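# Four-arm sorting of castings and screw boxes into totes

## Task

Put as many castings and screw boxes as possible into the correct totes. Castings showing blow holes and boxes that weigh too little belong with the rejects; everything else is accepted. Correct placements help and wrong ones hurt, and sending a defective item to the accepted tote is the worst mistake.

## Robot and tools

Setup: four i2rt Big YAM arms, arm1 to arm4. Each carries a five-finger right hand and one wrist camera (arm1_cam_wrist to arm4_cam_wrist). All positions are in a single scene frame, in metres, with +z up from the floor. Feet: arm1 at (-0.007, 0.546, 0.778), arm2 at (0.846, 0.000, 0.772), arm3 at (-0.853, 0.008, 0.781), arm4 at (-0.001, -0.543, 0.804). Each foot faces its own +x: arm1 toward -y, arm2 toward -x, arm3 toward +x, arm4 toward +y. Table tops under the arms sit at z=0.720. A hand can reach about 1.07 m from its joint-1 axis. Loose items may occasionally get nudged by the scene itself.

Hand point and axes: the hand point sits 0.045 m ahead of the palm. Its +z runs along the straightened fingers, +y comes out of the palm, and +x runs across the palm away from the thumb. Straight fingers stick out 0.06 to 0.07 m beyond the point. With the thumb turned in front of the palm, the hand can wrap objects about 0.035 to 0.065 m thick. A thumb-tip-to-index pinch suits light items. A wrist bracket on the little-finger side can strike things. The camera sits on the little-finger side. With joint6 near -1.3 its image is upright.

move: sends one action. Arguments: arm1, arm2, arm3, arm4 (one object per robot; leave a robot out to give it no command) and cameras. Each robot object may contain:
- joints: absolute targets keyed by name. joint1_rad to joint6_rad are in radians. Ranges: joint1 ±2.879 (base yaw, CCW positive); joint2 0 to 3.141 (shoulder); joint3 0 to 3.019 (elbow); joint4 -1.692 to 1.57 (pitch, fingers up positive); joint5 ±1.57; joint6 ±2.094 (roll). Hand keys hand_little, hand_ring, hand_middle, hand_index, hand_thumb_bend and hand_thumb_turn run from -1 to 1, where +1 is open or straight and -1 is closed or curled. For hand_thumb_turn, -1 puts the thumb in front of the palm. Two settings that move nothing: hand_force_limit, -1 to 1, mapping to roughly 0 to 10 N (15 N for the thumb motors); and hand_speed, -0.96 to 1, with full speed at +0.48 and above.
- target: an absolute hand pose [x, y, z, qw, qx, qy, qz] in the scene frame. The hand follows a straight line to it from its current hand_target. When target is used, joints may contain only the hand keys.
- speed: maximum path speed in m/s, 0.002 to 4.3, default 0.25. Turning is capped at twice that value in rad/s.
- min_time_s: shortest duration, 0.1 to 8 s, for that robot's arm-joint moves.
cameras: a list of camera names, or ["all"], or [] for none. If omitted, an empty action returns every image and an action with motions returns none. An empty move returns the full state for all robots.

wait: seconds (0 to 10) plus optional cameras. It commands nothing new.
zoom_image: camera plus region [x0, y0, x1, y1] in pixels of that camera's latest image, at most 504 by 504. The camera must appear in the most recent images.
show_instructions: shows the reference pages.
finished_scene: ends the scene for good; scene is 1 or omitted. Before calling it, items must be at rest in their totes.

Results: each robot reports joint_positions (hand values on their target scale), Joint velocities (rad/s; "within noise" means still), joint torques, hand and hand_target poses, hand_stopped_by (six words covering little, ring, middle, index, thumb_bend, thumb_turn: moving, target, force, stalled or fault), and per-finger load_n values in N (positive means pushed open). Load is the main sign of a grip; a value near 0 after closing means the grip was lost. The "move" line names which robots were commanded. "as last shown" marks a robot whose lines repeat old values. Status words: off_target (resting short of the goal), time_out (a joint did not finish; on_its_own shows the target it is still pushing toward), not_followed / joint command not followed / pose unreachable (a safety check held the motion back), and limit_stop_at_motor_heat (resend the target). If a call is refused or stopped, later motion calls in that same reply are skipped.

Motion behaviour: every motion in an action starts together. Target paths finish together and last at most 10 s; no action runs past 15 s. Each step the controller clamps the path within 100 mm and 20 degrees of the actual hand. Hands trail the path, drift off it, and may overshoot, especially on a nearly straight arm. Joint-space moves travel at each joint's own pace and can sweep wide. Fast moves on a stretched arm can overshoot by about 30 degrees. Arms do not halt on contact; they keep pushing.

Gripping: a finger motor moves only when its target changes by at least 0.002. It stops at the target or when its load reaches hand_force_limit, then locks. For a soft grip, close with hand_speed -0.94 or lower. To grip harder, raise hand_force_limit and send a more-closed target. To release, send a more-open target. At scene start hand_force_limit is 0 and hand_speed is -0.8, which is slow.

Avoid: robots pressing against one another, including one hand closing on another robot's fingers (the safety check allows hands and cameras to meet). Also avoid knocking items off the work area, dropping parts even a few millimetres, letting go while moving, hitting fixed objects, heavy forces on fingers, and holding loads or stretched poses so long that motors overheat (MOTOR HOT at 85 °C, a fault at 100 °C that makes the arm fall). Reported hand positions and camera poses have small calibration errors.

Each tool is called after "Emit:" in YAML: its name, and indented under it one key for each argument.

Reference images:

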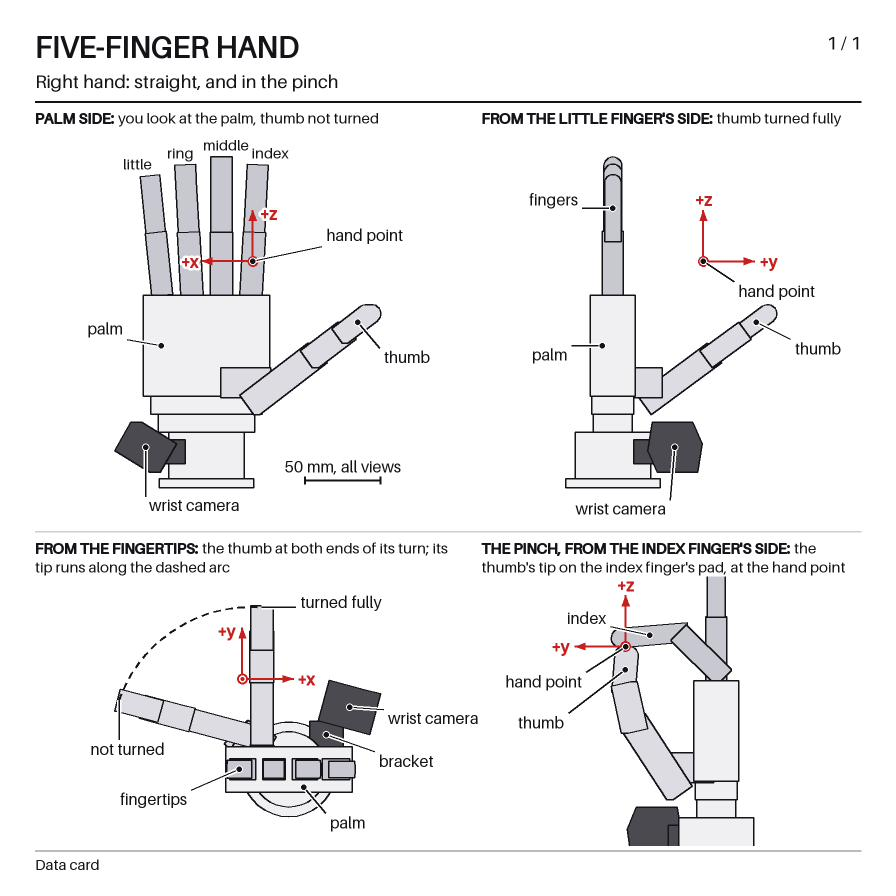

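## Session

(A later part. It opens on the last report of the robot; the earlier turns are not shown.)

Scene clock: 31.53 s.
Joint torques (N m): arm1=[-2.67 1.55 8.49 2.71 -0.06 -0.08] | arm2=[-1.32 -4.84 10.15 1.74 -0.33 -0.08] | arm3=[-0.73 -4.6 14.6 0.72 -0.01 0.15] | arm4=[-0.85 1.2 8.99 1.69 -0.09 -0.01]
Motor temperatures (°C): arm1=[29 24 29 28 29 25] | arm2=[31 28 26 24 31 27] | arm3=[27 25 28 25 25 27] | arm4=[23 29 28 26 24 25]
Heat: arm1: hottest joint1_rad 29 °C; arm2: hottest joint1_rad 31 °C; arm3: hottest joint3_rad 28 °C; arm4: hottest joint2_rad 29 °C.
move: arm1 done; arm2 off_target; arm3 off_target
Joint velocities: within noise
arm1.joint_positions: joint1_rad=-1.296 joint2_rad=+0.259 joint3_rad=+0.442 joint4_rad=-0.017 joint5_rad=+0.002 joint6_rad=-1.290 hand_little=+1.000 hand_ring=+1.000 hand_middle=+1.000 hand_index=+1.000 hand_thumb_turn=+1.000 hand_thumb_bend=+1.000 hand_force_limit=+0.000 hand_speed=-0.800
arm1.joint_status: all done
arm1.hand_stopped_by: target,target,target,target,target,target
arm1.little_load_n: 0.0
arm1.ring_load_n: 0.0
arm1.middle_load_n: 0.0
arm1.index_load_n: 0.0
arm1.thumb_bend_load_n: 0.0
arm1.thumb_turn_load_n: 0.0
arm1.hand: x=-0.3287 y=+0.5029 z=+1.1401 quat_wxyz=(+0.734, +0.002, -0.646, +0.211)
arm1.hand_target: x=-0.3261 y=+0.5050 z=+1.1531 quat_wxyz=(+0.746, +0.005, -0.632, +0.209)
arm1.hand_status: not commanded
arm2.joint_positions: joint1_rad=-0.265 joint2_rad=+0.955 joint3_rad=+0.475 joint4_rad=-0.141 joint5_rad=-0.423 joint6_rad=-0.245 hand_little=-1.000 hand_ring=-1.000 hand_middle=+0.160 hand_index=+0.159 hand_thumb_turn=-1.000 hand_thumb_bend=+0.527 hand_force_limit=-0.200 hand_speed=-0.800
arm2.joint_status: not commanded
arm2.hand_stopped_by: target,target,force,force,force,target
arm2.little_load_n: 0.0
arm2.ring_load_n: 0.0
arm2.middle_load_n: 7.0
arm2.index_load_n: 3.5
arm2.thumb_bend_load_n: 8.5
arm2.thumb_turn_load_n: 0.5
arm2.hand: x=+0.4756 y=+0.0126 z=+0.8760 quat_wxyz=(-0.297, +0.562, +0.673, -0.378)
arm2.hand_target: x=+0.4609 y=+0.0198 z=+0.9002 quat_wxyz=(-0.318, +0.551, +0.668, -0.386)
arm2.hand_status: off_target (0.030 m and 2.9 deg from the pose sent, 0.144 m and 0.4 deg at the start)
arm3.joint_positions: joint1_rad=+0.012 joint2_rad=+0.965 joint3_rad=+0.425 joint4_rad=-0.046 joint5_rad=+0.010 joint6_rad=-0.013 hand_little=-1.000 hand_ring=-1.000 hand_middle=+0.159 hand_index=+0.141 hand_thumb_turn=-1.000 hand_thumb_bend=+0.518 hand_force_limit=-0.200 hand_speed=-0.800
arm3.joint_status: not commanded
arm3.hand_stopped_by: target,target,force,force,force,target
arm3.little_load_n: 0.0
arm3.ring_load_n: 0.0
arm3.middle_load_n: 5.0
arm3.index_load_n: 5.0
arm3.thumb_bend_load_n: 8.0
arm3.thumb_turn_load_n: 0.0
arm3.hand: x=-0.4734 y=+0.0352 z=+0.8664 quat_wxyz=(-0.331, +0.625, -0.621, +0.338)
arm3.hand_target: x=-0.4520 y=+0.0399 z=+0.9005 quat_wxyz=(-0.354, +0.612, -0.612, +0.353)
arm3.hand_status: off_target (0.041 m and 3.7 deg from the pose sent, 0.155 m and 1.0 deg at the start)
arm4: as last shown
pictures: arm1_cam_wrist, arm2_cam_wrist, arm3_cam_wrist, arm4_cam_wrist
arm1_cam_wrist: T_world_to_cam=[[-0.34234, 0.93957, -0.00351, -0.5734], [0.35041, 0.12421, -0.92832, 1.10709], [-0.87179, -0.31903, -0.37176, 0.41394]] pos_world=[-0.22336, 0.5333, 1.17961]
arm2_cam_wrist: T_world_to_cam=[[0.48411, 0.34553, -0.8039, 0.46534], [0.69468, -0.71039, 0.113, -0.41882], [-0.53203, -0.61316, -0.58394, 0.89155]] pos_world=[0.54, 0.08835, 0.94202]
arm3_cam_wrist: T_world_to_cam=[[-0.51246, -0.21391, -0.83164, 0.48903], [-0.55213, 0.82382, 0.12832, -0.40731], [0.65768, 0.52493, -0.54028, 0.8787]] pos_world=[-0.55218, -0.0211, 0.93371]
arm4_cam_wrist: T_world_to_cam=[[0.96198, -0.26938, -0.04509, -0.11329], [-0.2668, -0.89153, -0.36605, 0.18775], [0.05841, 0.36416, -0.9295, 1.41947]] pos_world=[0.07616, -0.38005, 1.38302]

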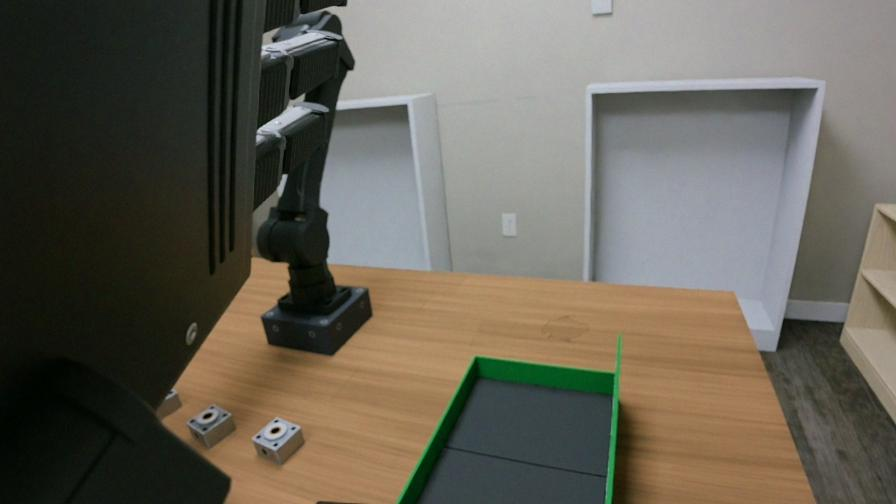

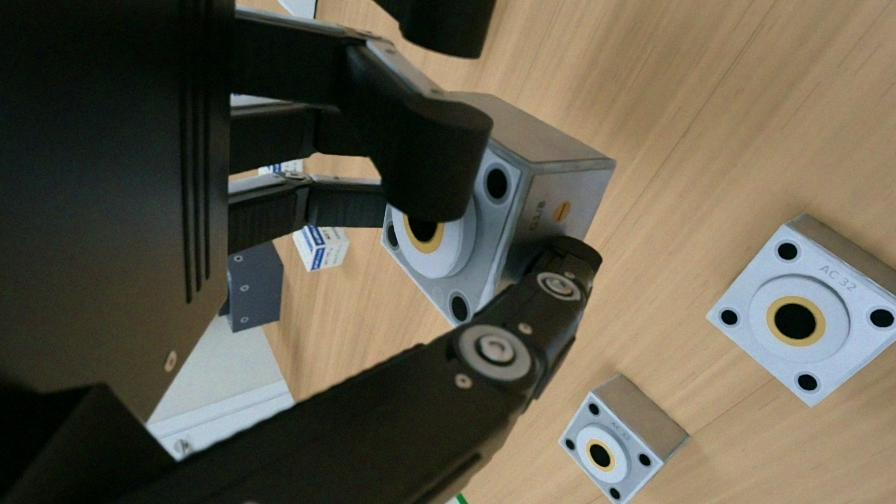

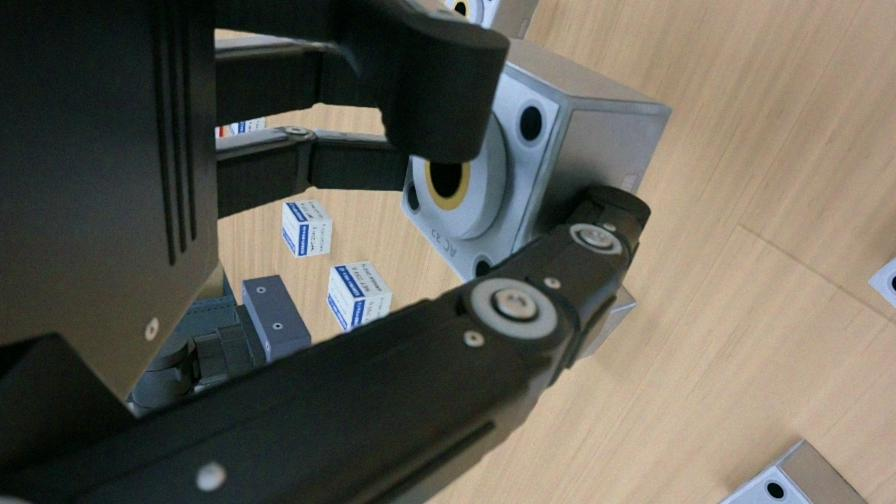

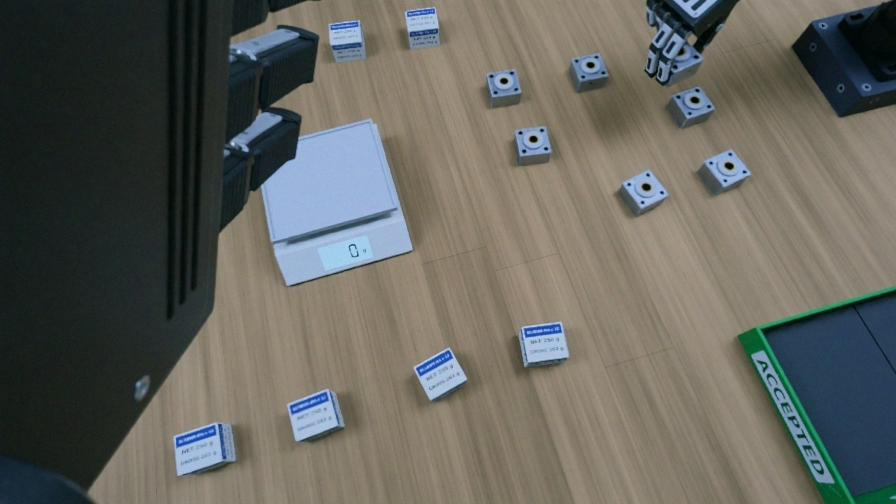

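Emit:
move:
  arm3: {"target": [-0.48, 0.42, 1.075, 0.4183, -0.418, -0.570, -0.570], "speed": 0.7}
  arm2: {"target": [0.658, 0.51, 0.91, 0.5, -0.866, 0, 0], "speed": 0.5}
  cameras: ["all"]

Scene clock: 35.30 s.
Joint torques (N m): arm1=[-2.73 1.55 8.47 2.7 -0.06 -0.07] | arm2=[-1.03 -9.05 10.3 2.21 0.37 0.09] | arm3=[-0.56 -11.16 14.48 0.8 -0.18 -0.23] | arm4=[-0.79 1.32 8.96 1.73 -0.09 -0.01]
Motor temperatures (°C): arm1=[29 24 30 28 29 25] | arm2=[31 28 27 24 31 26] | arm3=[27 25 29 25 24 27] | arm4=[23 29 28 26 24 25]
Heat: arm1: hottest joint3_rad 30 °C; arm2: hottest joint1_rad 31 °C; arm3: hottest joint3_rad 29 °C; arm4: hottest joint2_rad 29 °C.
move: arm2 off_target; arm3 off_target
Joint velocities: within noise
arm1, arm4: as last shown
arm2.joint_positions: joint1_rad=-1.147 joint2_rad=+1.359 joint3_rad=+0.793 joint4_rad=-0.057 joint5_rad=+0.332 joint6_rad=+0.204 hand_little=-1.000 hand_ring=-1.000 hand_middle=+0.160 hand_index=+0.159 hand_thumb_turn=-1.000 hand_thumb_bend=+0.527 hand_force_limit=-0.200 hand_speed=-0.800
arm2.joint_status: not commanded
arm2.hand_stopped_by: target,target,force,force,force,target
arm2.little_load_n: 0.0
arm2.ring_load_n: 0.0
arm2.middle_load_n: 7.0
arm2.index_load_n: 4.0
arm2.thumb_bend_load_n: 8.5
arm2.thumb_turn_load_n: 0.5
arm2.hand: x=+0.6652 y=+0.4884 z=+0.8848 quat_wxyz=(-0.478, +0.878, +0.012, +0.009)
arm2.hand_target: x=+0.6586 y=+0.5084 z=+0.9105 quat_wxyz=(-0.500, +0.866, +0.000, +0.000)
arm2.hand_status: off_target (0.034 m and 3.3 deg from the pose sent, 0.531 m and 101.2 deg at the start)
arm3.joint_positions: joint1_rad=+0.623 joint2_rad=+1.306 joint3_rad=+0.639 joint4_rad=+0.574 joint5_rad=-0.949 joint6_rad=-1.858 hand_little=-1.000 hand_ring=-1.000 hand_middle=+0.159 hand_index=+0.141 hand_thumb_turn=-1.000 hand_thumb_bend=+0.519 hand_force_limit=-0.200 hand_speed=-0.800
arm3.joint_status: not commanded
arm3.hand_stopped_by: target,target,force,force,force,target
arm3.little_load_n: 0.0
arm3.ring_load_n: -0.5
arm3.middle_load_n: 4.0
arm3.index_load_n: 5.5
arm3.thumb_bend_load_n: 8.0
arm3.thumb_turn_load_n: 0.0
arm3.hand: x=-0.4893 y=+0.4064 z=+1.0254 quat_wxyz=(-0.431, +0.458, +0.561, +0.538)
arm3.hand_target: x=-0.4827 y=+0.4175 z=+1.0750 quat_wxyz=(-0.419, +0.418, +0.570, +0.571)
arm3.hand_status: off_target (0.052 m and 6.1 deg from the pose sent, 0.438 m and 152.5 deg at the start)
arm4.middle_load_n: 0.5
pictures: arm1_cam_wrist, arm2_cam_wrist, arm3_cam_wrist, arm4_cam_wrist
arm1_cam_wrist: T_world_to_cam=[[-0.34234, 0.93957, -0.00351, -0.5734], [0.35041, 0.12421, -0.92832, 1.10709], [-0.87179, -0.31903, -0.37176, 0.41394]] pos_world=[-0.22336, 0.5333, 1.17961]
arm2_cam_wrist: T_world_to_cam=[[0.29441, -0.54307, -0.78638, 0.76075], [-0.82924, -0.55419, 0.07227, 0.75998], [-0.47506, 0.63082, -0.6135, 0.67007]] pos_world=[0.72455, 0.41162, 0.9544]
arm3_cam_wrist: T_world_to_cam=[[0.91436, 0.04652, 0.40221, 0.01964], [0.35341, -0.57648, -0.73674, 1.15696], [0.19759, 0.81579, -0.54355, 0.44016]] pos_world=[-0.5138, 0.30697, 1.08372]
arm4_cam_wrist: T_world_to_cam=[[0.96198, -0.26938, -0.04509, -0.11329], [-0.2668, -0.89153, -0.36605, 0.18775], [0.05841, 0.36416, -0.9295, 1.41947]] pos_world=[0.07616, -0.38005, 1.38302]

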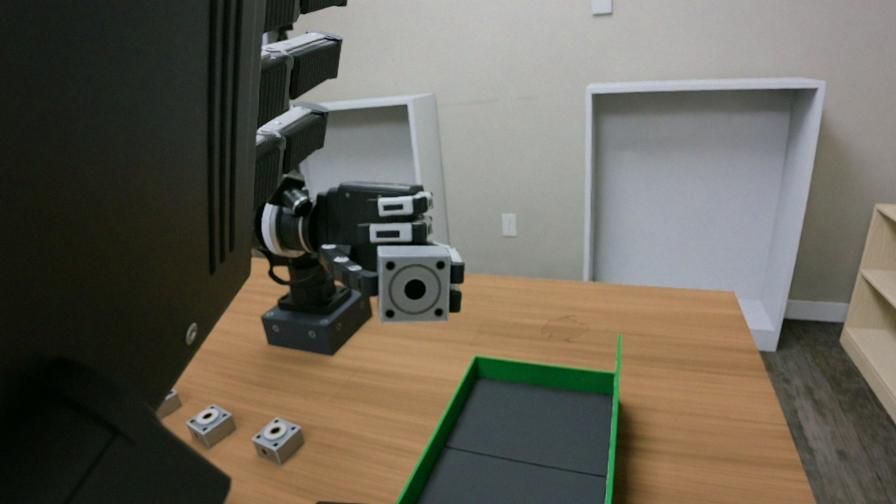

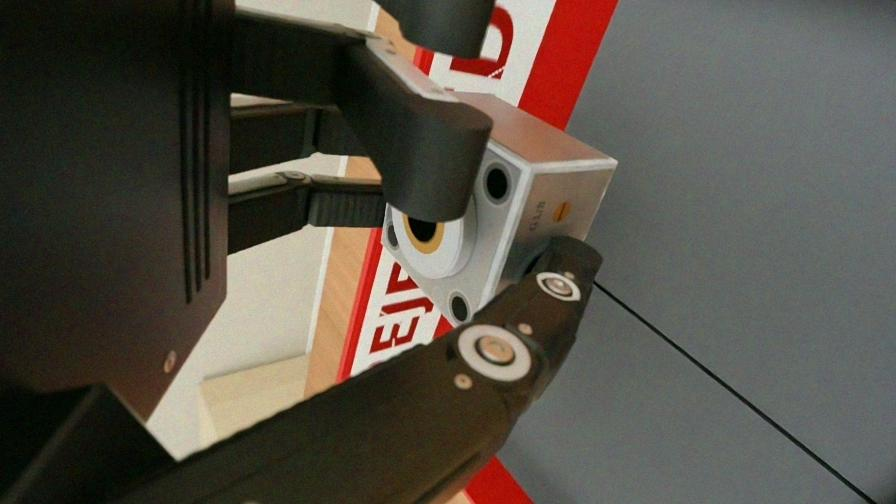

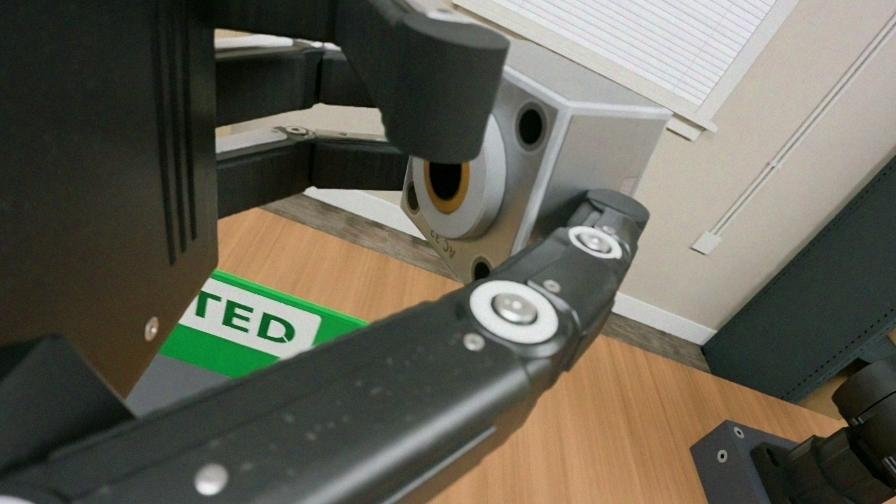

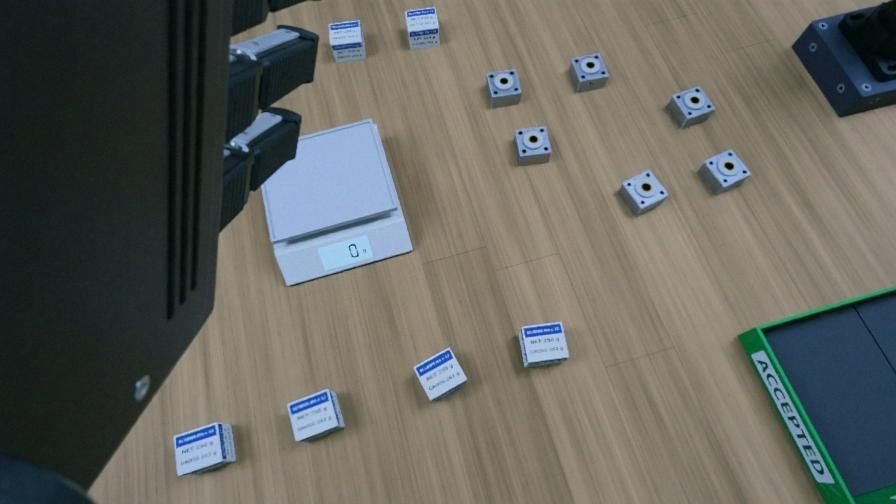

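Beautiful. Zoom in on the bottom.

Emit:
zoom_image:
  camera: "arm1_cam_wrist"
  region: [360, 230, 480, 340]

Emit:
zoom_image:
  camera: "arm2_cam_wrist"
  region: [300, 0, 896, 504]

Scaled by 4.200 from the camera's image (finer frame: 1280x720).

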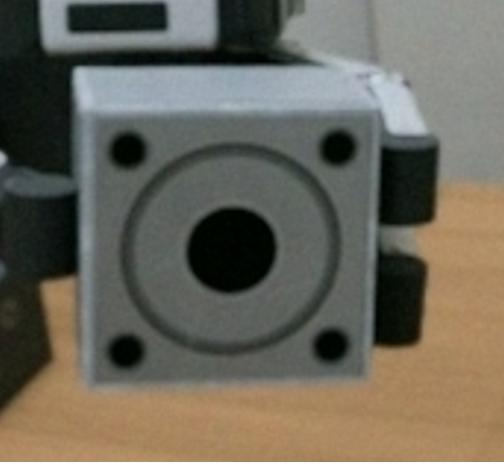

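Region (300, 0, 896, 504) is 596x504 pixels. A region can be at most 504 by 504 pixels.

Emit:
move:
  arm3: {"target": [-0.72, 0.525, 0.90, 0.5, -0.866, 0, 0], "speed": 0.7}
  arm2: {"target": [0.656, 0.523, 0.79, 0.5, -0.866, 0, 0], "speed": 0.15}
  cameras: ["arm2_cam_wrist", "arm3_cam_wrist"]

Scene clock: 39.00 s.
Joint torques (N m): arm1=[-2.73 1.61 8.47 2.71 -0.06 -0.06] | arm2=[-1.49 -11.22 5.52 2.84 0.21 0.06] | arm3=[-0.56 -11.22 14.49 0.66 -0.33 0.15] | arm4=[-0.79 1.2 9.02 1.69 -0.1 -0.02]
Motor temperatures (°C): arm1=[29 24 30 28 29 25] | arm2=[31 28 27 24 31 26] | arm3=[27 25 30 25 24 27] | arm4=[23 29 29 26 24 25]
Heat: arm1: hottest joint3_rad 30 °C; arm2: hottest joint1_rad 31 °C; arm3: hottest joint3_rad 30 °C; arm4: hottest joint2_rad 29 °C.
move: arm2 done; arm3 off_target
Joint velocities: within noise
arm1, arm4: as last shown
arm2.joint_positions: joint1_rad=-1.147 joint2_rad=+1.642 joint3_rad=+0.739 joint4_rad=+0.307 joint5_rad=+0.332 joint6_rad=+0.204 hand_little=-1.000 hand_ring=-1.000 hand_middle=+0.160 hand_index=+0.159 hand_thumb_turn=-1.000 hand_thumb_bend=+0.527 hand_force_limit=-0.200 hand_speed=-0.800
arm2.joint_status: not commanded
arm2.hand_stopped_by: target,target,force,force,force,target
arm2.little_load_n: 0.0
arm2.ring_load_n: 0.0
arm2.middle_load_n: 7.0
arm2.index_load_n: 4.0
arm2.thumb_bend_load_n: 9.0
arm2.thumb_turn_load_n: 0.5
arm2.hand: x=+0.6551 y=+0.5149 z=+0.7838 quat_wxyz=(-0.489, +0.872, +0.009, +0.005)
arm2.hand_target: x=+0.6561 y=+0.5228 z=+0.7900 quat_wxyz=(-0.500, +0.866, +0.000, +0.000)
arm2.hand_status: done (0.010 m and 1.8 deg from the pose sent, 0.101 m and 3.3 deg at the start)
arm3.joint_positions: joint1_rad=+1.165 joint2_rad=+1.415 joint3_rad=+0.772 joint4_rad=+0.014 joint5_rad=-0.349 joint6_rad=-0.230 hand_little=-1.000 hand_ring=-1.000 hand_middle=+0.159 hand_index=+0.141 hand_thumb_turn=-1.000 hand_thumb_bend=+0.519 hand_force_limit=-0.200 hand_speed=-0.800
arm3.joint_status: not commanded
arm3.hand_stopped_by: target,target,force,force,force,target
arm3.little_load_n: 0.0
arm3.ring_load_n: 0.0
arm3.middle_load_n: 5.0
arm3.index_load_n: 5.0
arm3.thumb_bend_load_n: 8.0
arm3.thumb_turn_load_n: -0.5
arm3.hand: x=-0.7250 y=+0.4977 z=+0.8689 quat_wxyz=(-0.475, +0.880, -0.004, -0.005)
arm3.hand_target: x=-0.7206 y=+0.5228 z=+0.9008 quat_wxyz=(-0.500, +0.866, +0.000, +0.000)
arm3.hand_status: off_target (0.042 m and 3.3 deg from the pose sent, 0.288 m and 104.5 deg at the start)
arm4.middle_load_n: 0.0
arm2_cam_wrist: T_world_to_cam=[[0.28592, -0.52262, -0.8032, 0.70704], [-0.82834, -0.5562, 0.06704, 0.77814], [-0.48178, 0.64615, -0.59193, 0.56615]] pos_world=[0.71517, 0.4365, 0.85085]
arm3_cam_wrist: T_world_to_cam=[[0.19317, -0.50798, -0.83943, 1.1259], [-0.82142, -0.55163, 0.1448, -0.45255], [-0.53661, 0.66156, -0.52382, -0.14544]] pos_world=[-0.66727, 0.41851, 0.93446]

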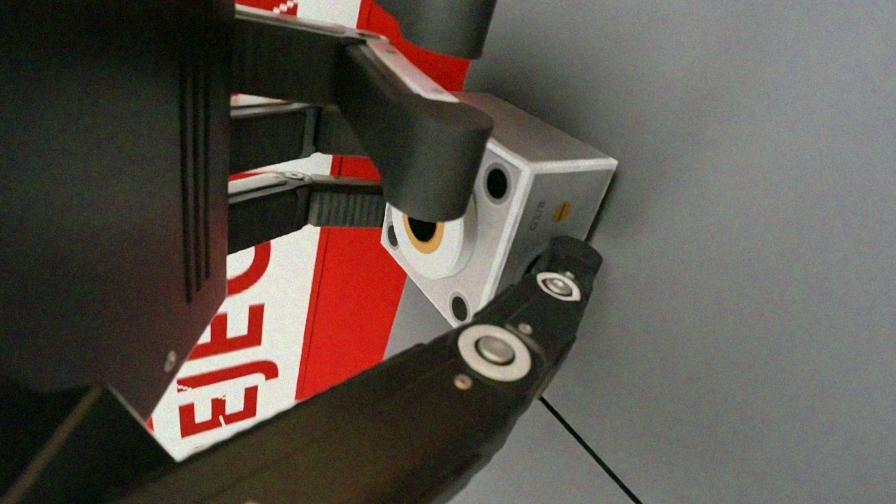

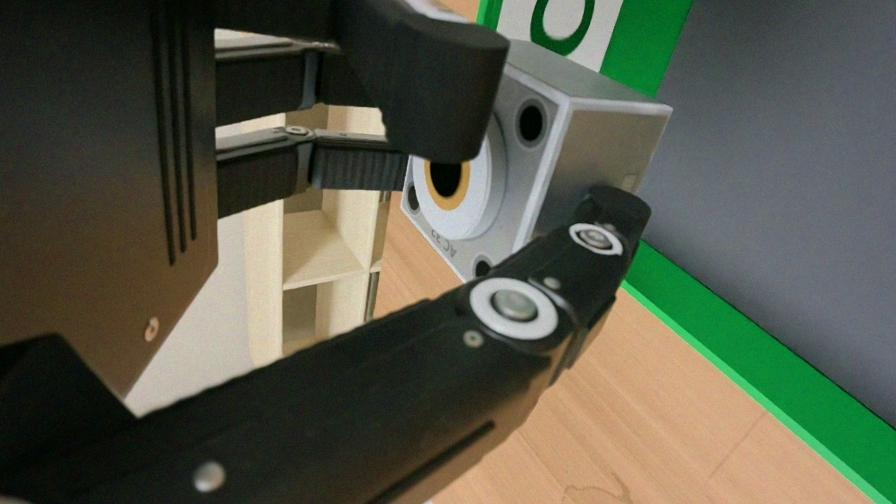

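Emit:
move:
  arm3: {"target": [-0.745, 0.52, 0.80, 0.5, -0.866, 0, 0], "speed": 0.25}
  arm2: {"target": [0.656, 0.525, 0.769, 0.5, -0.866, 0, 0], "speed": 0.06}

Emit:
move:
  arm3: {"target": [-0.745, 0.517, 0.757, 0.5, -0.866, 0, 0], "speed": 0.08}
  arm2: {"joints": {"hand_speed": -0.6, "hand_index": 0.55, "hand_middle": 0.55, "hand_thumb_bend": 0.85}}
  cameras: ["arm2_cam_wrist", "arm3_cam_wrist"]

Scene clock: 40.67 s.
Joint torques (N m): arm1=[-2.73 1.61 8.47 2.7 -0.06 -0.06] | arm2=[-1.44 -9.76 4.98 2.67 0.16 0.05] | arm3=[-1.38 -13.33 8.27 2.3 -0.27 0.14] | arm4=[-0.73 1.26 8.99 1.72 -0.09 -0.01]
Motor temperatures (°C): arm1=[29 24 31 28 29 25] | arm2=[31 28 27 24 31 26] | arm3=[27 25 30 25 24 27] | arm4=[23 29 29 26 24 25]
Heat: arm1: hottest joint3_rad 31 °C; arm2: hottest joint1_rad 31 °C; arm3: hottest joint3_rad 30 °C; arm4: hottest joint2_rad 29 °C.
move: arm2 done; arm3 off_target
Joint velocities: within noise
arm1: as last shown
arm1.ring_load_n: -0.5
arm1.middle_load_n: -0.5
arm2.joint_positions: joint1_rad=-1.148 joint2_rad=+1.679 joint3_rad=+0.737 joint4_rad=+0.377 joint5_rad=+0.331 joint6_rad=+0.204 hand_little=-1.000 hand_ring=-1.000 hand_middle=+0.160 hand_index=+0.159 hand_thumb_turn=-1.000 hand_thumb_bend=+0.527 hand_force_limit=-0.200 hand_speed=-0.800
arm2.joint_status: not commanded
arm2.hand_stopped_by: target,target,force,force,force,target
arm2.little_load_n: 0.0
arm2.ring_load_n: 0.0
arm2.middle_load_n: 8.5
arm2.index_load_n: 2.0
arm2.thumb_bend_load_n: 8.0
arm2.thumb_turn_load_n: 0.0
arm2.hand: x=+0.6524 y=+0.5224 z=+0.7771 quat_wxyz=(-0.502, +0.865, +0.006, +0.000)
arm2.hand_target: x=+0.6561 y=+0.5249 z=+0.7693 quat_wxyz=(-0.500, +0.866, +0.000, +0.000)
arm2.hand_status: done (0.009 m and 0.7 deg from the pose sent, 0.018 m and 1.8 deg at the start)
arm3.joint_positions: joint1_rad=+1.220 joint2_rad=+1.615 joint3_rad=+0.682 joint4_rad=+0.324 joint5_rad=-0.305 joint6_rad=-0.200 hand_little=-1.000 hand_ring=-1.000 hand_middle=+0.159 hand_index=+0.141 hand_thumb_turn=-1.000 hand_thumb_bend=+0.519 hand_force_limit=-0.200 hand_speed=-0.800
arm3.joint_status: not commanded
arm3.hand_stopped_by: target,target,force,force,force,target
arm3.little_load_n: 0.0
arm3.ring_load_n: 0.0
arm3.middle_load_n: 5.0
arm3.index_load_n: 5.0
arm3.thumb_bend_load_n: 8.5
arm3.thumb_turn_load_n: 0.0
arm3.hand: x=-0.7450 y=+0.5064 z=+0.7835 quat_wxyz=(-0.479, +0.878, -0.001, -0.003)
arm3.hand_target: x=-0.7453 y=+0.5195 z=+0.8002 quat_wxyz=(-0.500, +0.866, +0.000, +0.000)
arm3.hand_status: off_target (0.021 m and 2.8 deg from the pose sent, 0.075 m and 3.3 deg at the start)
arm4.joint_positions: joint1_rad=-0.074 joint2_rad=+0.632 joint3_rad=+1.405 joint4_rad=-1.430 joint5_rad=+0.139 joint6_rad=-1.156 hand_little=+1.000 hand_ring=+1.000 hand_middle=+1.000 hand_index=+1.000 hand_thumb_turn=+1.000 hand_thumb_bend=+1.000 hand_force_limit=+0.000 hand_speed=-0.800
arm4.joint_status: not commanded
arm4.hand_stopped_by: target,target,target,target,target,target
arm4.little_load_n: 0.0
arm4.ring_load_n: 0.0
arm4.middle_load_n: 0.0
arm4.index_load_n: -0.5
arm4.thumb_bend_load_n: 0.0
arm4.thumb_turn_load_n: 0.0
arm4.hand: x=+0.0851 y=-0.3425 z=+1.2771 quat_wxyz=(-0.322, +0.785, +0.435, +0.302)
arm4.hand_target: x=+0.0857 y=-0.3455 z=+1.2874 quat_wxyz=(-0.328, +0.786, +0.427, +0.304)
arm4.hand_status: not commanded
pictures: none

Scene clock: 41.73 s.
Joint torques (N m): arm1=[-2.67 1.61 8.47 2.7 -0.06 -0.06] | arm2=[-1.38 -10.46 5.09 2.4 0.32 0.03] | arm3=[-1.2 -12.22 6.46 2.1 -0.25 0.12] | arm4=[-0.73 1.32 8.99 1.72 -0.09 -0.01]
Motor temperatures (°C): arm1=[29 24 31 28 29 25] | arm2=[31 29 27 24 31 26] | arm3=[27 25 30 25 25 27] | arm4=[23 29 29 26 24 25]
Heat: arm1: hottest joint3_rad 31 °C; arm2: hottest joint1_rad 31 °C; arm3: hottest joint3_rad 30 °C; arm4: hottest joint2_rad 29 °C.
move: arm2 done; arm3 done
Joint velocities: within noise
arm1, arm4: as last shown
arm1.ring_load_n: 0.0
arm1.middle_load_n: 0.0
arm1.index_load_n: -0.5
arm2.joint_positions: joint1_rad=-1.148 joint2_rad=+1.688 joint3_rad=+0.736 joint4_rad=+0.383 joint5_rad=+0.327 joint6_rad=+0.206 hand_little=-1.000 hand_ring=-1.000 hand_middle=+0.549 hand_index=+0.549 hand_thumb_turn=-1.000 hand_thumb_bend=+0.844 hand_force_limit=-0.200 hand_speed=-0.600
arm2.joint_status: all done
arm2.hand_stopped_by: target,target,target,target,target,target
arm2.little_load_n: 0.0
arm2.ring_load_n: 0.0
arm2.middle_load_n: -9.5
arm2.index_load_n: -5.0
arm2.thumb_bend_load_n: -10.5
arm2.thumb_turn_load_n: -1.5
arm2.hand: x=+0.6520 y=+0.5213 z=+0.7728 quat_wxyz=(-0.500, +0.866, +0.006, -0.002)
arm2.hand_target: x=+0.6560 y=+0.5248 z=+0.7691 quat_wxyz=(-0.500, +0.866, +0.000, +0.000)
arm2.hand_status: not commanded
arm3.joint_positions: joint1_rad=+1.220 joint2_rad=+1.708 joint3_rad=+0.666 joint4_rad=+0.469 joint5_rad=-0.306 joint6_rad=-0.198 hand_little=-1.000 hand_ring=-1.000 hand_middle=+0.159 hand_index=+0.141 hand_thumb_turn=-1.000 hand_thumb_bend=+0.519 hand_force_limit=-0.200 hand_speed=-0.800
arm3.joint_status: not commanded
arm3.hand_stopped_by: target,target,force,force,force,target
arm3.little_load_n: 0.0
arm3.ring_load_n: 0.0
arm3.middle_load_n: 4.5
arm3.index_load_n: 4.5
arm3.thumb_bend_load_n: 8.0
arm3.thumb_turn_load_n: 0.0
arm3.hand: x=-0.7429 y=+0.5132 z=+0.7579 quat_wxyz=(-0.494, +0.870, +0.001, +0.002)
arm3.hand_target: x=-0.7451 y=+0.5169 z=+0.7571 quat_wxyz=(-0.500, +0.866, +0.000, +0.000)
arm3.hand_status: done (0.004 m and 0.9 deg from the pose sent, 0.029 m and 2.8 deg at the start)
arm4.index_load_n: 0.0
arm2_cam_wrist: T_world_to_cam=[[0.27548, -0.50345, -0.81894, 0.71132], [-0.82636, -0.55928, 0.06585, 0.78113], [-0.49117, 0.65859, -0.5701, 0.53676]] pos_world=[0.71318, 0.44148, 0.83709]
arm3_cam_wrist: T_world_to_cam=[[0.20841, -0.47144, -0.85692, 1.0498], [-0.82237, -0.55873, 0.10738, -0.41137], [-0.52941, 0.68232, -0.50414, -0.24368]] pos_world=[-0.68609, 0.43135, 0.82092]

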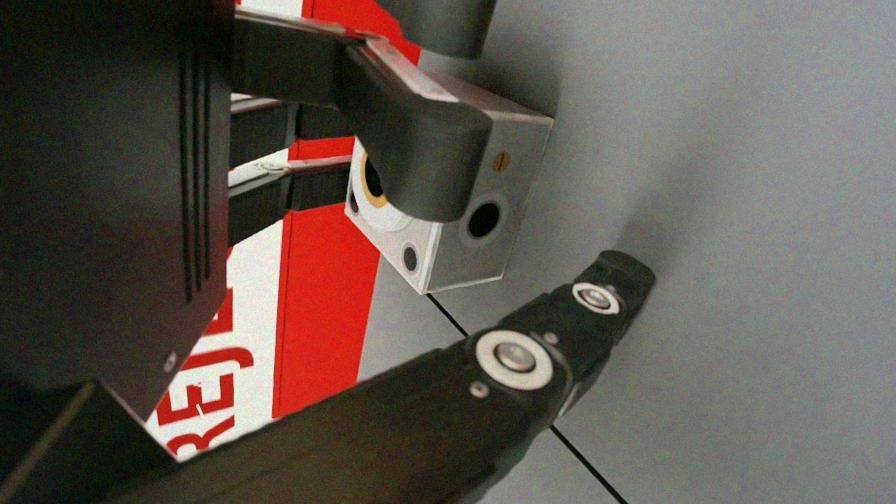

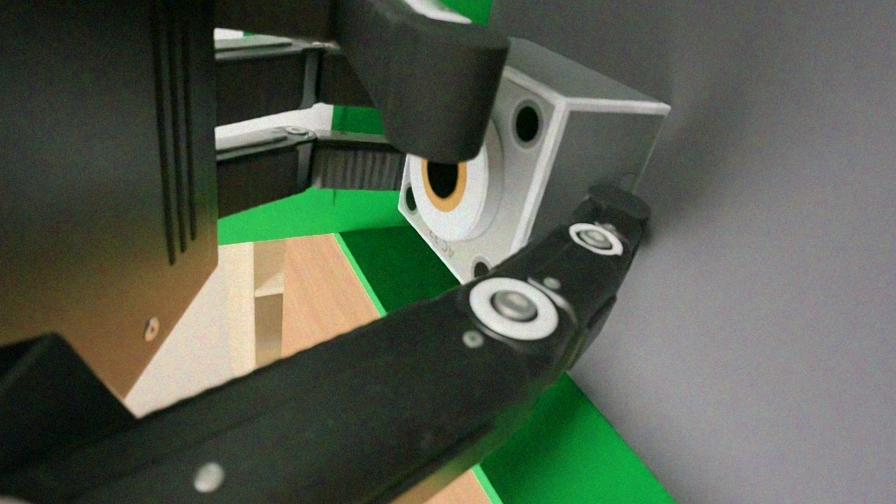

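Emit:
move:
  arm3: {"joints": {"hand_speed": -0.6, "hand_index": 0.34, "hand_middle": 0.34, "hand_thumb_bend": 0.78}}
  arm2: {"target": [0.656, 0.515, 0.83, 0.5, -0.866, 0, 0], "speed": 0.15}
  arm4: {"joints": {"joint1_rad": -1.3, "joint2_rad": 0.25, "joint3_rad": 0.45, "joint4_rad": 0.0, "joint5_rad": 0, "joint6_rad": -1.3}, "min_time_s": 2}
  cameras: ["arm2_cam_wrist", "arm3_cam_wrist", "arm4_cam_wrist"]

Scene clock: 45.30 s.
Joint torques (N m): arm1=[-2.67 1.55 8.49 2.7 -0.06 -0.07] | arm2=[-0.91 -10.75 7.27 1.59 0.32 0.07] | arm3=[-0.62 -11.22 6.78 1.84 -0.32 0.11] | arm4=[-0.67 0.91 8.62 3.3 -0.19 -0.2]
Motor temperatures (°C): arm1=[29 24 32 28 29 25] | arm2=[31 29 27 24 31 26] | arm3=[27 25 30 25 25 27] | arm4=[23 29 29 26 24 25]
Heat: arm1: hottest joint3_rad 32 °C; arm2: hottest joint1_rad 31 °C; arm3: hottest joint3_rad 30 °C; arm4: hottest joint2_rad 29 °C.
move: arm2 off_target; arm3 done; arm4 done
Joint velocities: within noise
arm1: as last shown
arm1.index_load_n: 0.0
arm2.joint_positions: joint1_rad=-1.148 joint2_rad=+1.534 joint3_rad=+0.736 joint4_rad=+0.210 joint5_rad=+0.334 joint6_rad=+0.207 hand_little=-1.000 hand_ring=-1.000 hand_middle=+0.549 hand_index=+0.550 hand_thumb_turn=-1.000 hand_thumb_bend=+0.846 hand_force_limit=-0.200 hand_speed=-0.600
arm2.joint_status: not commanded
arm2.hand_stopped_by: target,target,target,target,target,target
arm2.little_load_n: 0.0
arm2.ring_load_n: 0.0
arm2.middle_load_n: 0.0
arm2.index_load_n: 0.0
arm2.thumb_bend_load_n: 0.5
arm2.thumb_turn_load_n: 0.0
arm2.hand: x=+0.6592 y=+0.5061 z=+0.8195 quat_wxyz=(-0.493, +0.870, +0.006, +0.004)
arm2.hand_target: x=+0.6561 y=+0.5148 z=+0.8302 quat_wxyz=(-0.500, +0.866, +0.000, +0.000)
arm2.hand_status: off_target (0.014 m and 1.3 deg from the pose sent, 0.058 m and 0.8 deg at the start)
arm3.joint_positions: joint1_rad=+1.220 joint2_rad=+1.709 joint3_rad=+0.664 joint4_rad=+0.476 joint5_rad=-0.305 joint6_rad=-0.197 hand_little=-1.000 hand_ring=-1.000 hand_middle=+0.340 hand_index=+0.340 hand_thumb_turn=-1.000 hand_thumb_bend=+0.780 hand_force_limit=-0.200 hand_speed=-0.600
arm3.joint_status: all done
arm3.hand_stopped_by: target,target,target,target,target,target
arm3.little_load_n: 0.0
arm3.ring_load_n: 0.0
arm3.middle_load_n: -0.5
arm3.index_load_n: -0.5
arm3.thumb_bend_load_n: 0.0
arm3.thumb_turn_load_n: 0.0
arm3.hand: x=-0.7427 y=+0.5134 z=+0.7580 quat_wxyz=(-0.495, +0.869, +0.001, +0.003)
arm3.hand_target: x=-0.7451 y=+0.5169 z=+0.7571 quat_wxyz=(-0.500, +0.866, +0.000, +0.000)
arm3.hand_status: not commanded
arm4.joint_positions: joint1_rad=-1.292 joint2_rad=+0.256 joint3_rad=+0.448 joint4_rad=-0.027 joint5_rad=+0.004 joint6_rad=-1.290 hand_little=+1.000 hand_ring=+1.000 hand_middle=+1.000 hand_index=+1.000 hand_thumb_turn=+1.000 hand_thumb_bend=+1.000 hand_force_limit=+0.000 hand_speed=-0.800
arm4.joint_status: all done
arm4.hand_stopped_by: target,target,target,target,target,target
arm4.little_load_n: 0.0
arm4.ring_load_n: 0.0
arm4.middle_load_n: 0.0
arm4.index_load_n: 0.0
arm4.thumb_bend_load_n: 0.0
arm4.thumb_turn_load_n: 0.0
arm4.hand: x=+0.3215 y=-0.5020 z=+1.1661 quat_wxyz=(-0.207, +0.648, +0.000, +0.733)
arm4.hand_target: x=+0.3204 y=-0.5046 z=+1.1767 quat_wxyz=(-0.205, +0.635, +0.002, +0.745)
arm4.hand_status: not commanded
arm2_cam_wrist: T_world_to_cam=[[0.28074, -0.51795, -0.80803, 0.73493], [-0.8303, -0.55337, 0.06624, 0.77481], [-0.48145, 0.65231, -0.5854, 0.58627]] pos_world=[0.71926, 0.42699, 0.88573]
arm3_cam_wrist: T_world_to_cam=[[0.20926, -0.4687, -0.85821, 1.05024], [-0.823, -0.55839, 0.10429, -0.40932], [-0.5281, 0.68449, -0.50259, -0.24494]] pos_world=[-0.68599, 0.43134, 0.82091]
arm4_cam_wrist: T_world_to_cam=[[0.28163, -0.95938, -0.01628, -0.54991], [-0.35782, -0.08927, -0.92951, 1.15699], [0.89031, 0.26761, -0.36843, 0.39043]] pos_world=[0.22126, -0.52878, 1.21034]

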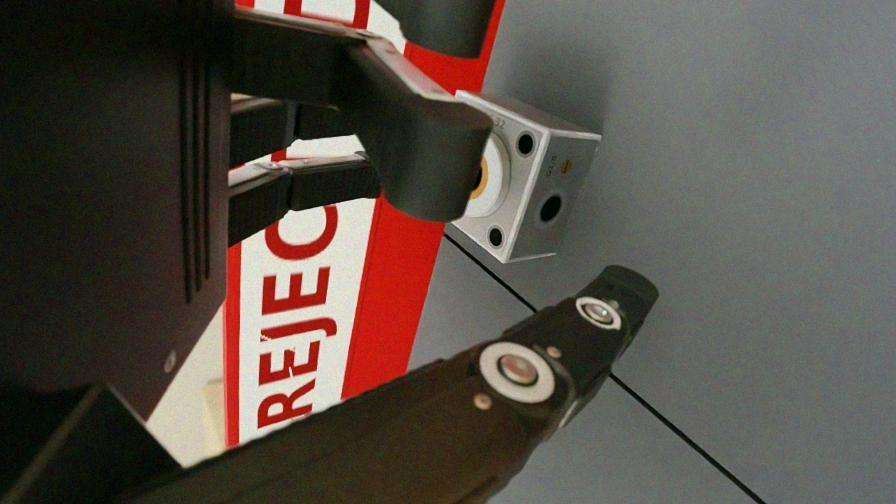

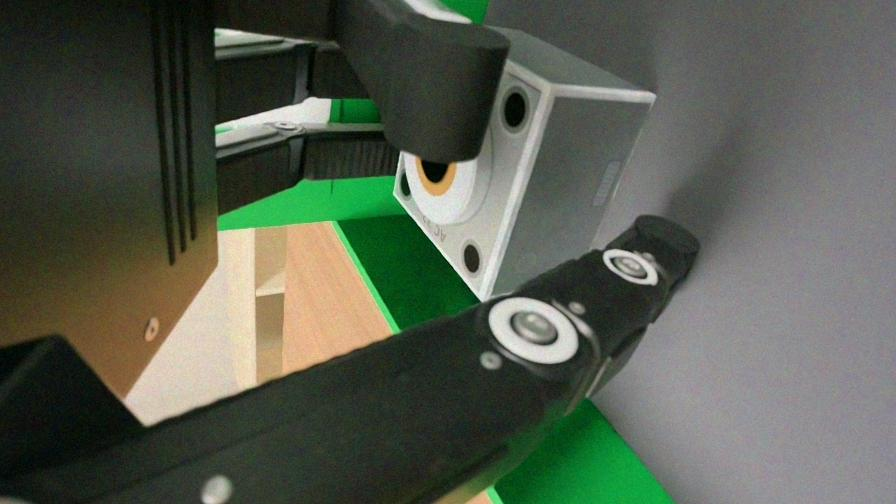

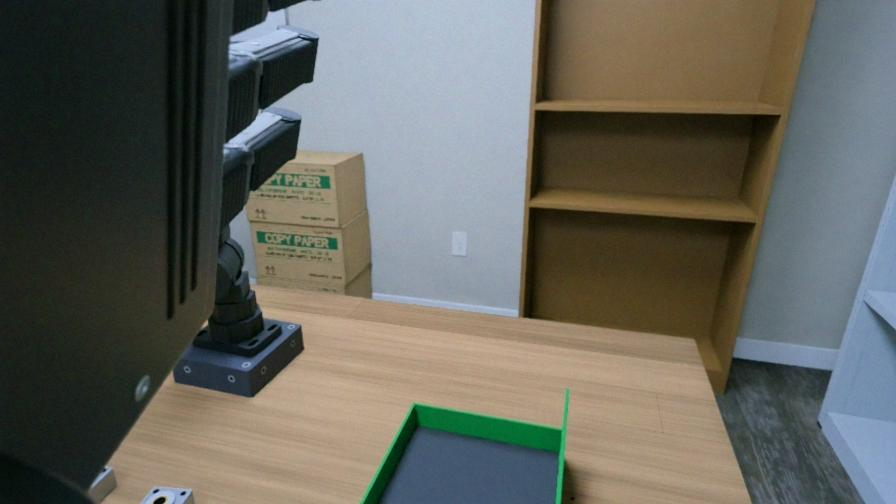

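Emit:
move:
  arm3: {"target": [-0.72, 0.48, 0.86, 0.5, -0.866, 0, 0], "speed": 0.3}
  arm2: {"target": [0.60, 0.44, 0.86, 0.5, -0.866, 0, 0], "speed": 0.3}

Emit:
move:
  arm3: {"target": [-0.424, 0.137, 0.83, 0.3536, -0.6124, 0.6124, -0.3536], "speed": 0.5, "joints": {"hand_speed": 0.3, "hand_index": 0.6, "hand_middle": 0.6, "hand_thumb_bend": 0.75}}
  arm2: {"target": [0.411, 0.1245, 0.83, 0.3536, -0.6124, -0.6124, 0.3536], "speed": 0.5, "joints": {"hand_speed": 0.3, "hand_index": 0.6, "hand_middle": 0.6, "hand_thumb_bend": 0.75}}
  cameras: ["arm2_cam_wrist", "arm3_cam_wrist"]

Scene clock: 46.93 s.
Joint torques (N m): arm1=[-2.73 1.61 8.49 2.71 -0.06 -0.07] | arm2=[-1.14 -9.35 6.28 1.5 0.43 0.05] | arm3=[-1.55 -9 10.8 0.47 -0.34 -0.12] | arm4=[-0.62 0.79 8.62 3.28 -0.2 -0.2]
Motor temperatures (°C): arm1=[29 24 32 28 29 25] | arm2=[31 29 27 24 31 26] | arm3=[27 25 30 25 25 27] | arm4=[23 29 29 26 24 25]
Heat: arm1: hottest joint3_rad 32 °C; arm2: hottest joint1_rad 31 °C; arm3: hottest joint3_rad 30 °C; arm4: hottest joint2_rad 29 °C.
move: arm2 done; arm3 off_target
Joint velocities: within noise
arm1, arm4: as last shown
arm2.joint_positions: joint1_rad=-0.926 joint2_rad=+1.371 joint3_rad=+0.699 joint4_rad=+0.047 joint5_rad=+0.514 joint6_rad=+0.341 hand_little=-1.000 hand_ring=-1.000 hand_middle=+0.549 hand_index=+0.550 hand_thumb_turn=-1.000 hand_thumb_bend=+0.846 hand_force_limit=-0.200 hand_speed=-0.600
arm2.joint_status: not commanded
arm2.hand_stopped_by: target,target,target,target,target,target
arm2.little_load_n: 0.0
arm2.ring_load_n: 0.0
arm2.middle_load_n: -0.5
arm2.index_load_n: 0.0
arm2.thumb_bend_load_n: 0.0
arm2.thumb_turn_load_n: 0.0
arm2.hand: x=+0.5978 y=+0.4391 z=+0.8583 quat_wxyz=(-0.500, +0.866, +0.006, +0.000)
arm2.hand_target: x=+0.6001 y=+0.4400 z=+0.8599 quat_wxyz=(-0.500, +0.866, +0.000, +0.000)
arm2.hand_status: done (0.003 m and 0.7 deg from the pose sent, 0.098 m and 1.3 deg at the start)
arm3.joint_positions: joint1_rad=+1.134 joint2_rad=+1.380 joint3_rad=+0.657 joint4_rad=+0.142 joint5_rad=-0.386 joint6_rad=-0.229 hand_little=-1.000 hand_ring=-1.000 hand_middle=+0.340 hand_index=+0.340 hand_thumb_turn=-1.000 hand_thumb_bend=+0.780 hand_force_limit=-0.200 hand_speed=-0.600
arm3.joint_status: not commanded
arm3.hand_stopped_by: target,target,target,target,target,target
arm3.little_load_n: 0.0
arm3.ring_load_n: 0.0
arm3.middle_load_n: 0.0
arm3.index_load_n: 0.0
arm3.thumb_bend_load_n: 0.0
arm3.thumb_turn_load_n: 0.0
arm3.hand: x=-0.7268 y=+0.4728 z=+0.8547 quat_wxyz=(-0.498, +0.867, -0.004, -0.005)
arm3.hand_target: x=-0.7200 y=+0.4797 z=+0.8600 quat_wxyz=(-0.500, +0.866, +0.000, +0.000)
arm3.hand_status: off_target (0.011 m and 0.8 deg from the pose sent, 0.110 m and 0.7 deg at the start)
arm4.joint_positions: joint1_rad=-1.292 joint2_rad=+0.256 joint3_rad=+0.448 joint4_rad=-0.027 joint5_rad=+0.004 joint6_rad=-1.291 hand_little=+1.000 hand_ring=+1.000 hand_middle=+1.000 hand_index=+1.000 hand_thumb_turn=+1.000 hand_thumb_bend=+1.000 hand_force_limit=+0.000 hand_speed=-0.800
arm4.middle_load_n: -0.5
pictures: none

Scene clock: 49.43 s.
Joint torques (N m): arm1=[-2.73 1.61 8.47 2.71 -0.06 -0.06] | arm2=[-0.5 -6.59 8.1 1.95 -0.25 -0.12] | arm3=[-2.26 -5.89 11.9 2.06 0.13 0.14] | arm4=[-0.62 0.91 8.62 3.29 -0.19 -0.2]
Motor temperatures (°C): arm1=[29 24 32 28 29 25] | arm2=[31 29 27 24 31 26] | arm3=[27 25 30 25 25 27] | arm4=[23 29 30 26 24 25]
Heat: arm1: hottest joint3_rad 32 °C; arm2: hottest joint1_rad 31 °C; arm3: hottest joint3_rad 30 °C; arm4: hottest joint3_rad 30 °C.
move: arm2 off_target; arm3 off_target
Joint velocities: within noise
arm1, arm4: as last shown
arm1.index_load_n: -0.5
arm1.thumb_bend_load_n: 0.5
arm2.joint_positions: joint1_rad=-0.465 joint2_rad=+1.320 joint3_rad=+0.528 joint4_rad=+0.195 joint5_rad=-0.422 joint6_rad=-0.238 hand_little=-1.000 hand_ring=-1.000 hand_middle=+0.600 hand_index=+0.600 hand_thumb_turn=-1.000 hand_thumb_bend=+0.750 hand_force_limit=-0.200 hand_speed=+0.300
arm2.joint_status: all done
arm2.hand_stopped_by: target,target,target,target,target,target
arm2.little_load_n: 0.0
arm2.ring_load_n: 0.0
arm2.middle_load_n: 0.0
arm2.index_load_n: 0.0
arm2.thumb_bend_load_n: 0.0
arm2.thumb_turn_load_n: 0.0
arm2.hand: x=+0.4250 y=+0.1187 z=+0.8203 quat_wxyz=(-0.343, +0.622, +0.610, -0.351)
arm2.hand_target: x=+0.4115 y=+0.1243 z=+0.8304 quat_wxyz=(-0.354, +0.612, +0.612, -0.354)
arm2.hand_status: off_target (0.018 m and 1.7 deg from the pose sent, 0.367 m and 89.4 deg at the start)
arm3.joint_positions: joint1_rad=+0.347 joint2_rad=+1.265 joint3_rad=+0.428 joint4_rad=+0.237 joint5_rad=+0.285 joint6_rad=+0.152 hand_little=-1.000 hand_ring=-1.000 hand_middle=+0.600 hand_index=+0.600 hand_thumb_turn=-1.000 hand_thumb_bend=+0.750 hand_force_limit=-0.200 hand_speed=+0.300
arm3.joint_status: all done
arm3.hand_stopped_by: target,target,target,target,target,target
arm3.little_load_n: -0.5
arm3.ring_load_n: 0.0
arm3.middle_load_n: 0.0
arm3.index_load_n: 0.0
arm3.thumb_bend_load_n: 0.0
arm3.thumb_turn_load_n: 0.0
arm3.hand: x=-0.4495 y=+0.1304 z=+0.8115 quat_wxyz=(-0.333, +0.630, -0.612, +0.344)
arm3.hand_target: x=-0.4259 y=+0.1364 z=+0.8309 quat_wxyz=(-0.354, +0.613, -0.612, +0.353)
arm3.hand_status: off_target (0.032 m and 3.3 deg from the pose sent, 0.453 m and 89.8 deg at the start)
arm4.middle_load_n: 0.0
arm2_cam_wrist: T_world_to_cam=[[0.52626, 0.24639, -0.81384, 0.4103], [0.53843, -0.83733, 0.09467, -0.20539], [-0.65813, -0.48802, -0.57332, 0.92728]] pos_world=[0.50493, 0.17947, 0.885]
arm3_cam_wrist: T_world_to_cam=[[-0.49782, -0.23409, -0.83509, 0.48804], [-0.56642, 0.81692, 0.10866, -0.45507], [0.65676, 0.52711, -0.53927, 0.78182]] pos_world=[-0.52828, 0.0739, 0.87862]

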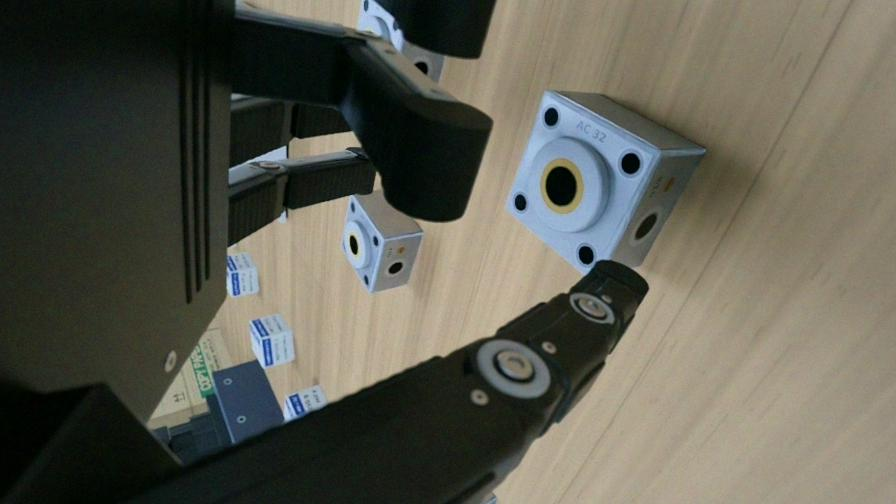

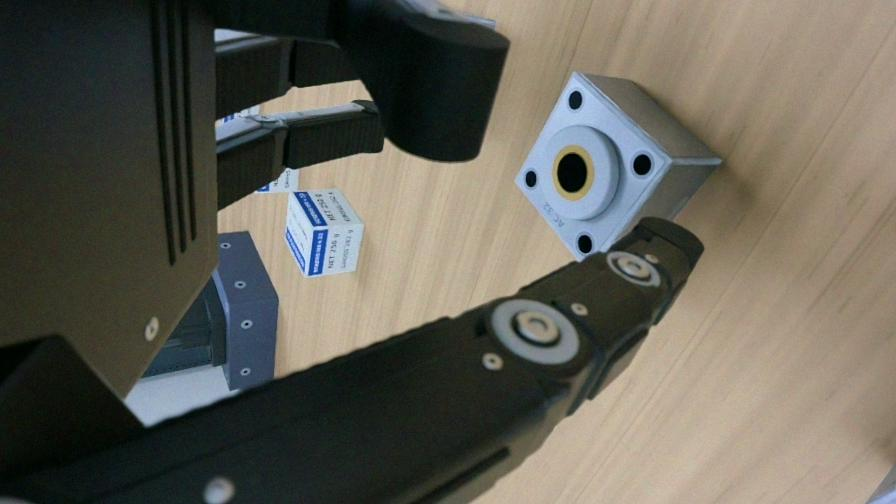

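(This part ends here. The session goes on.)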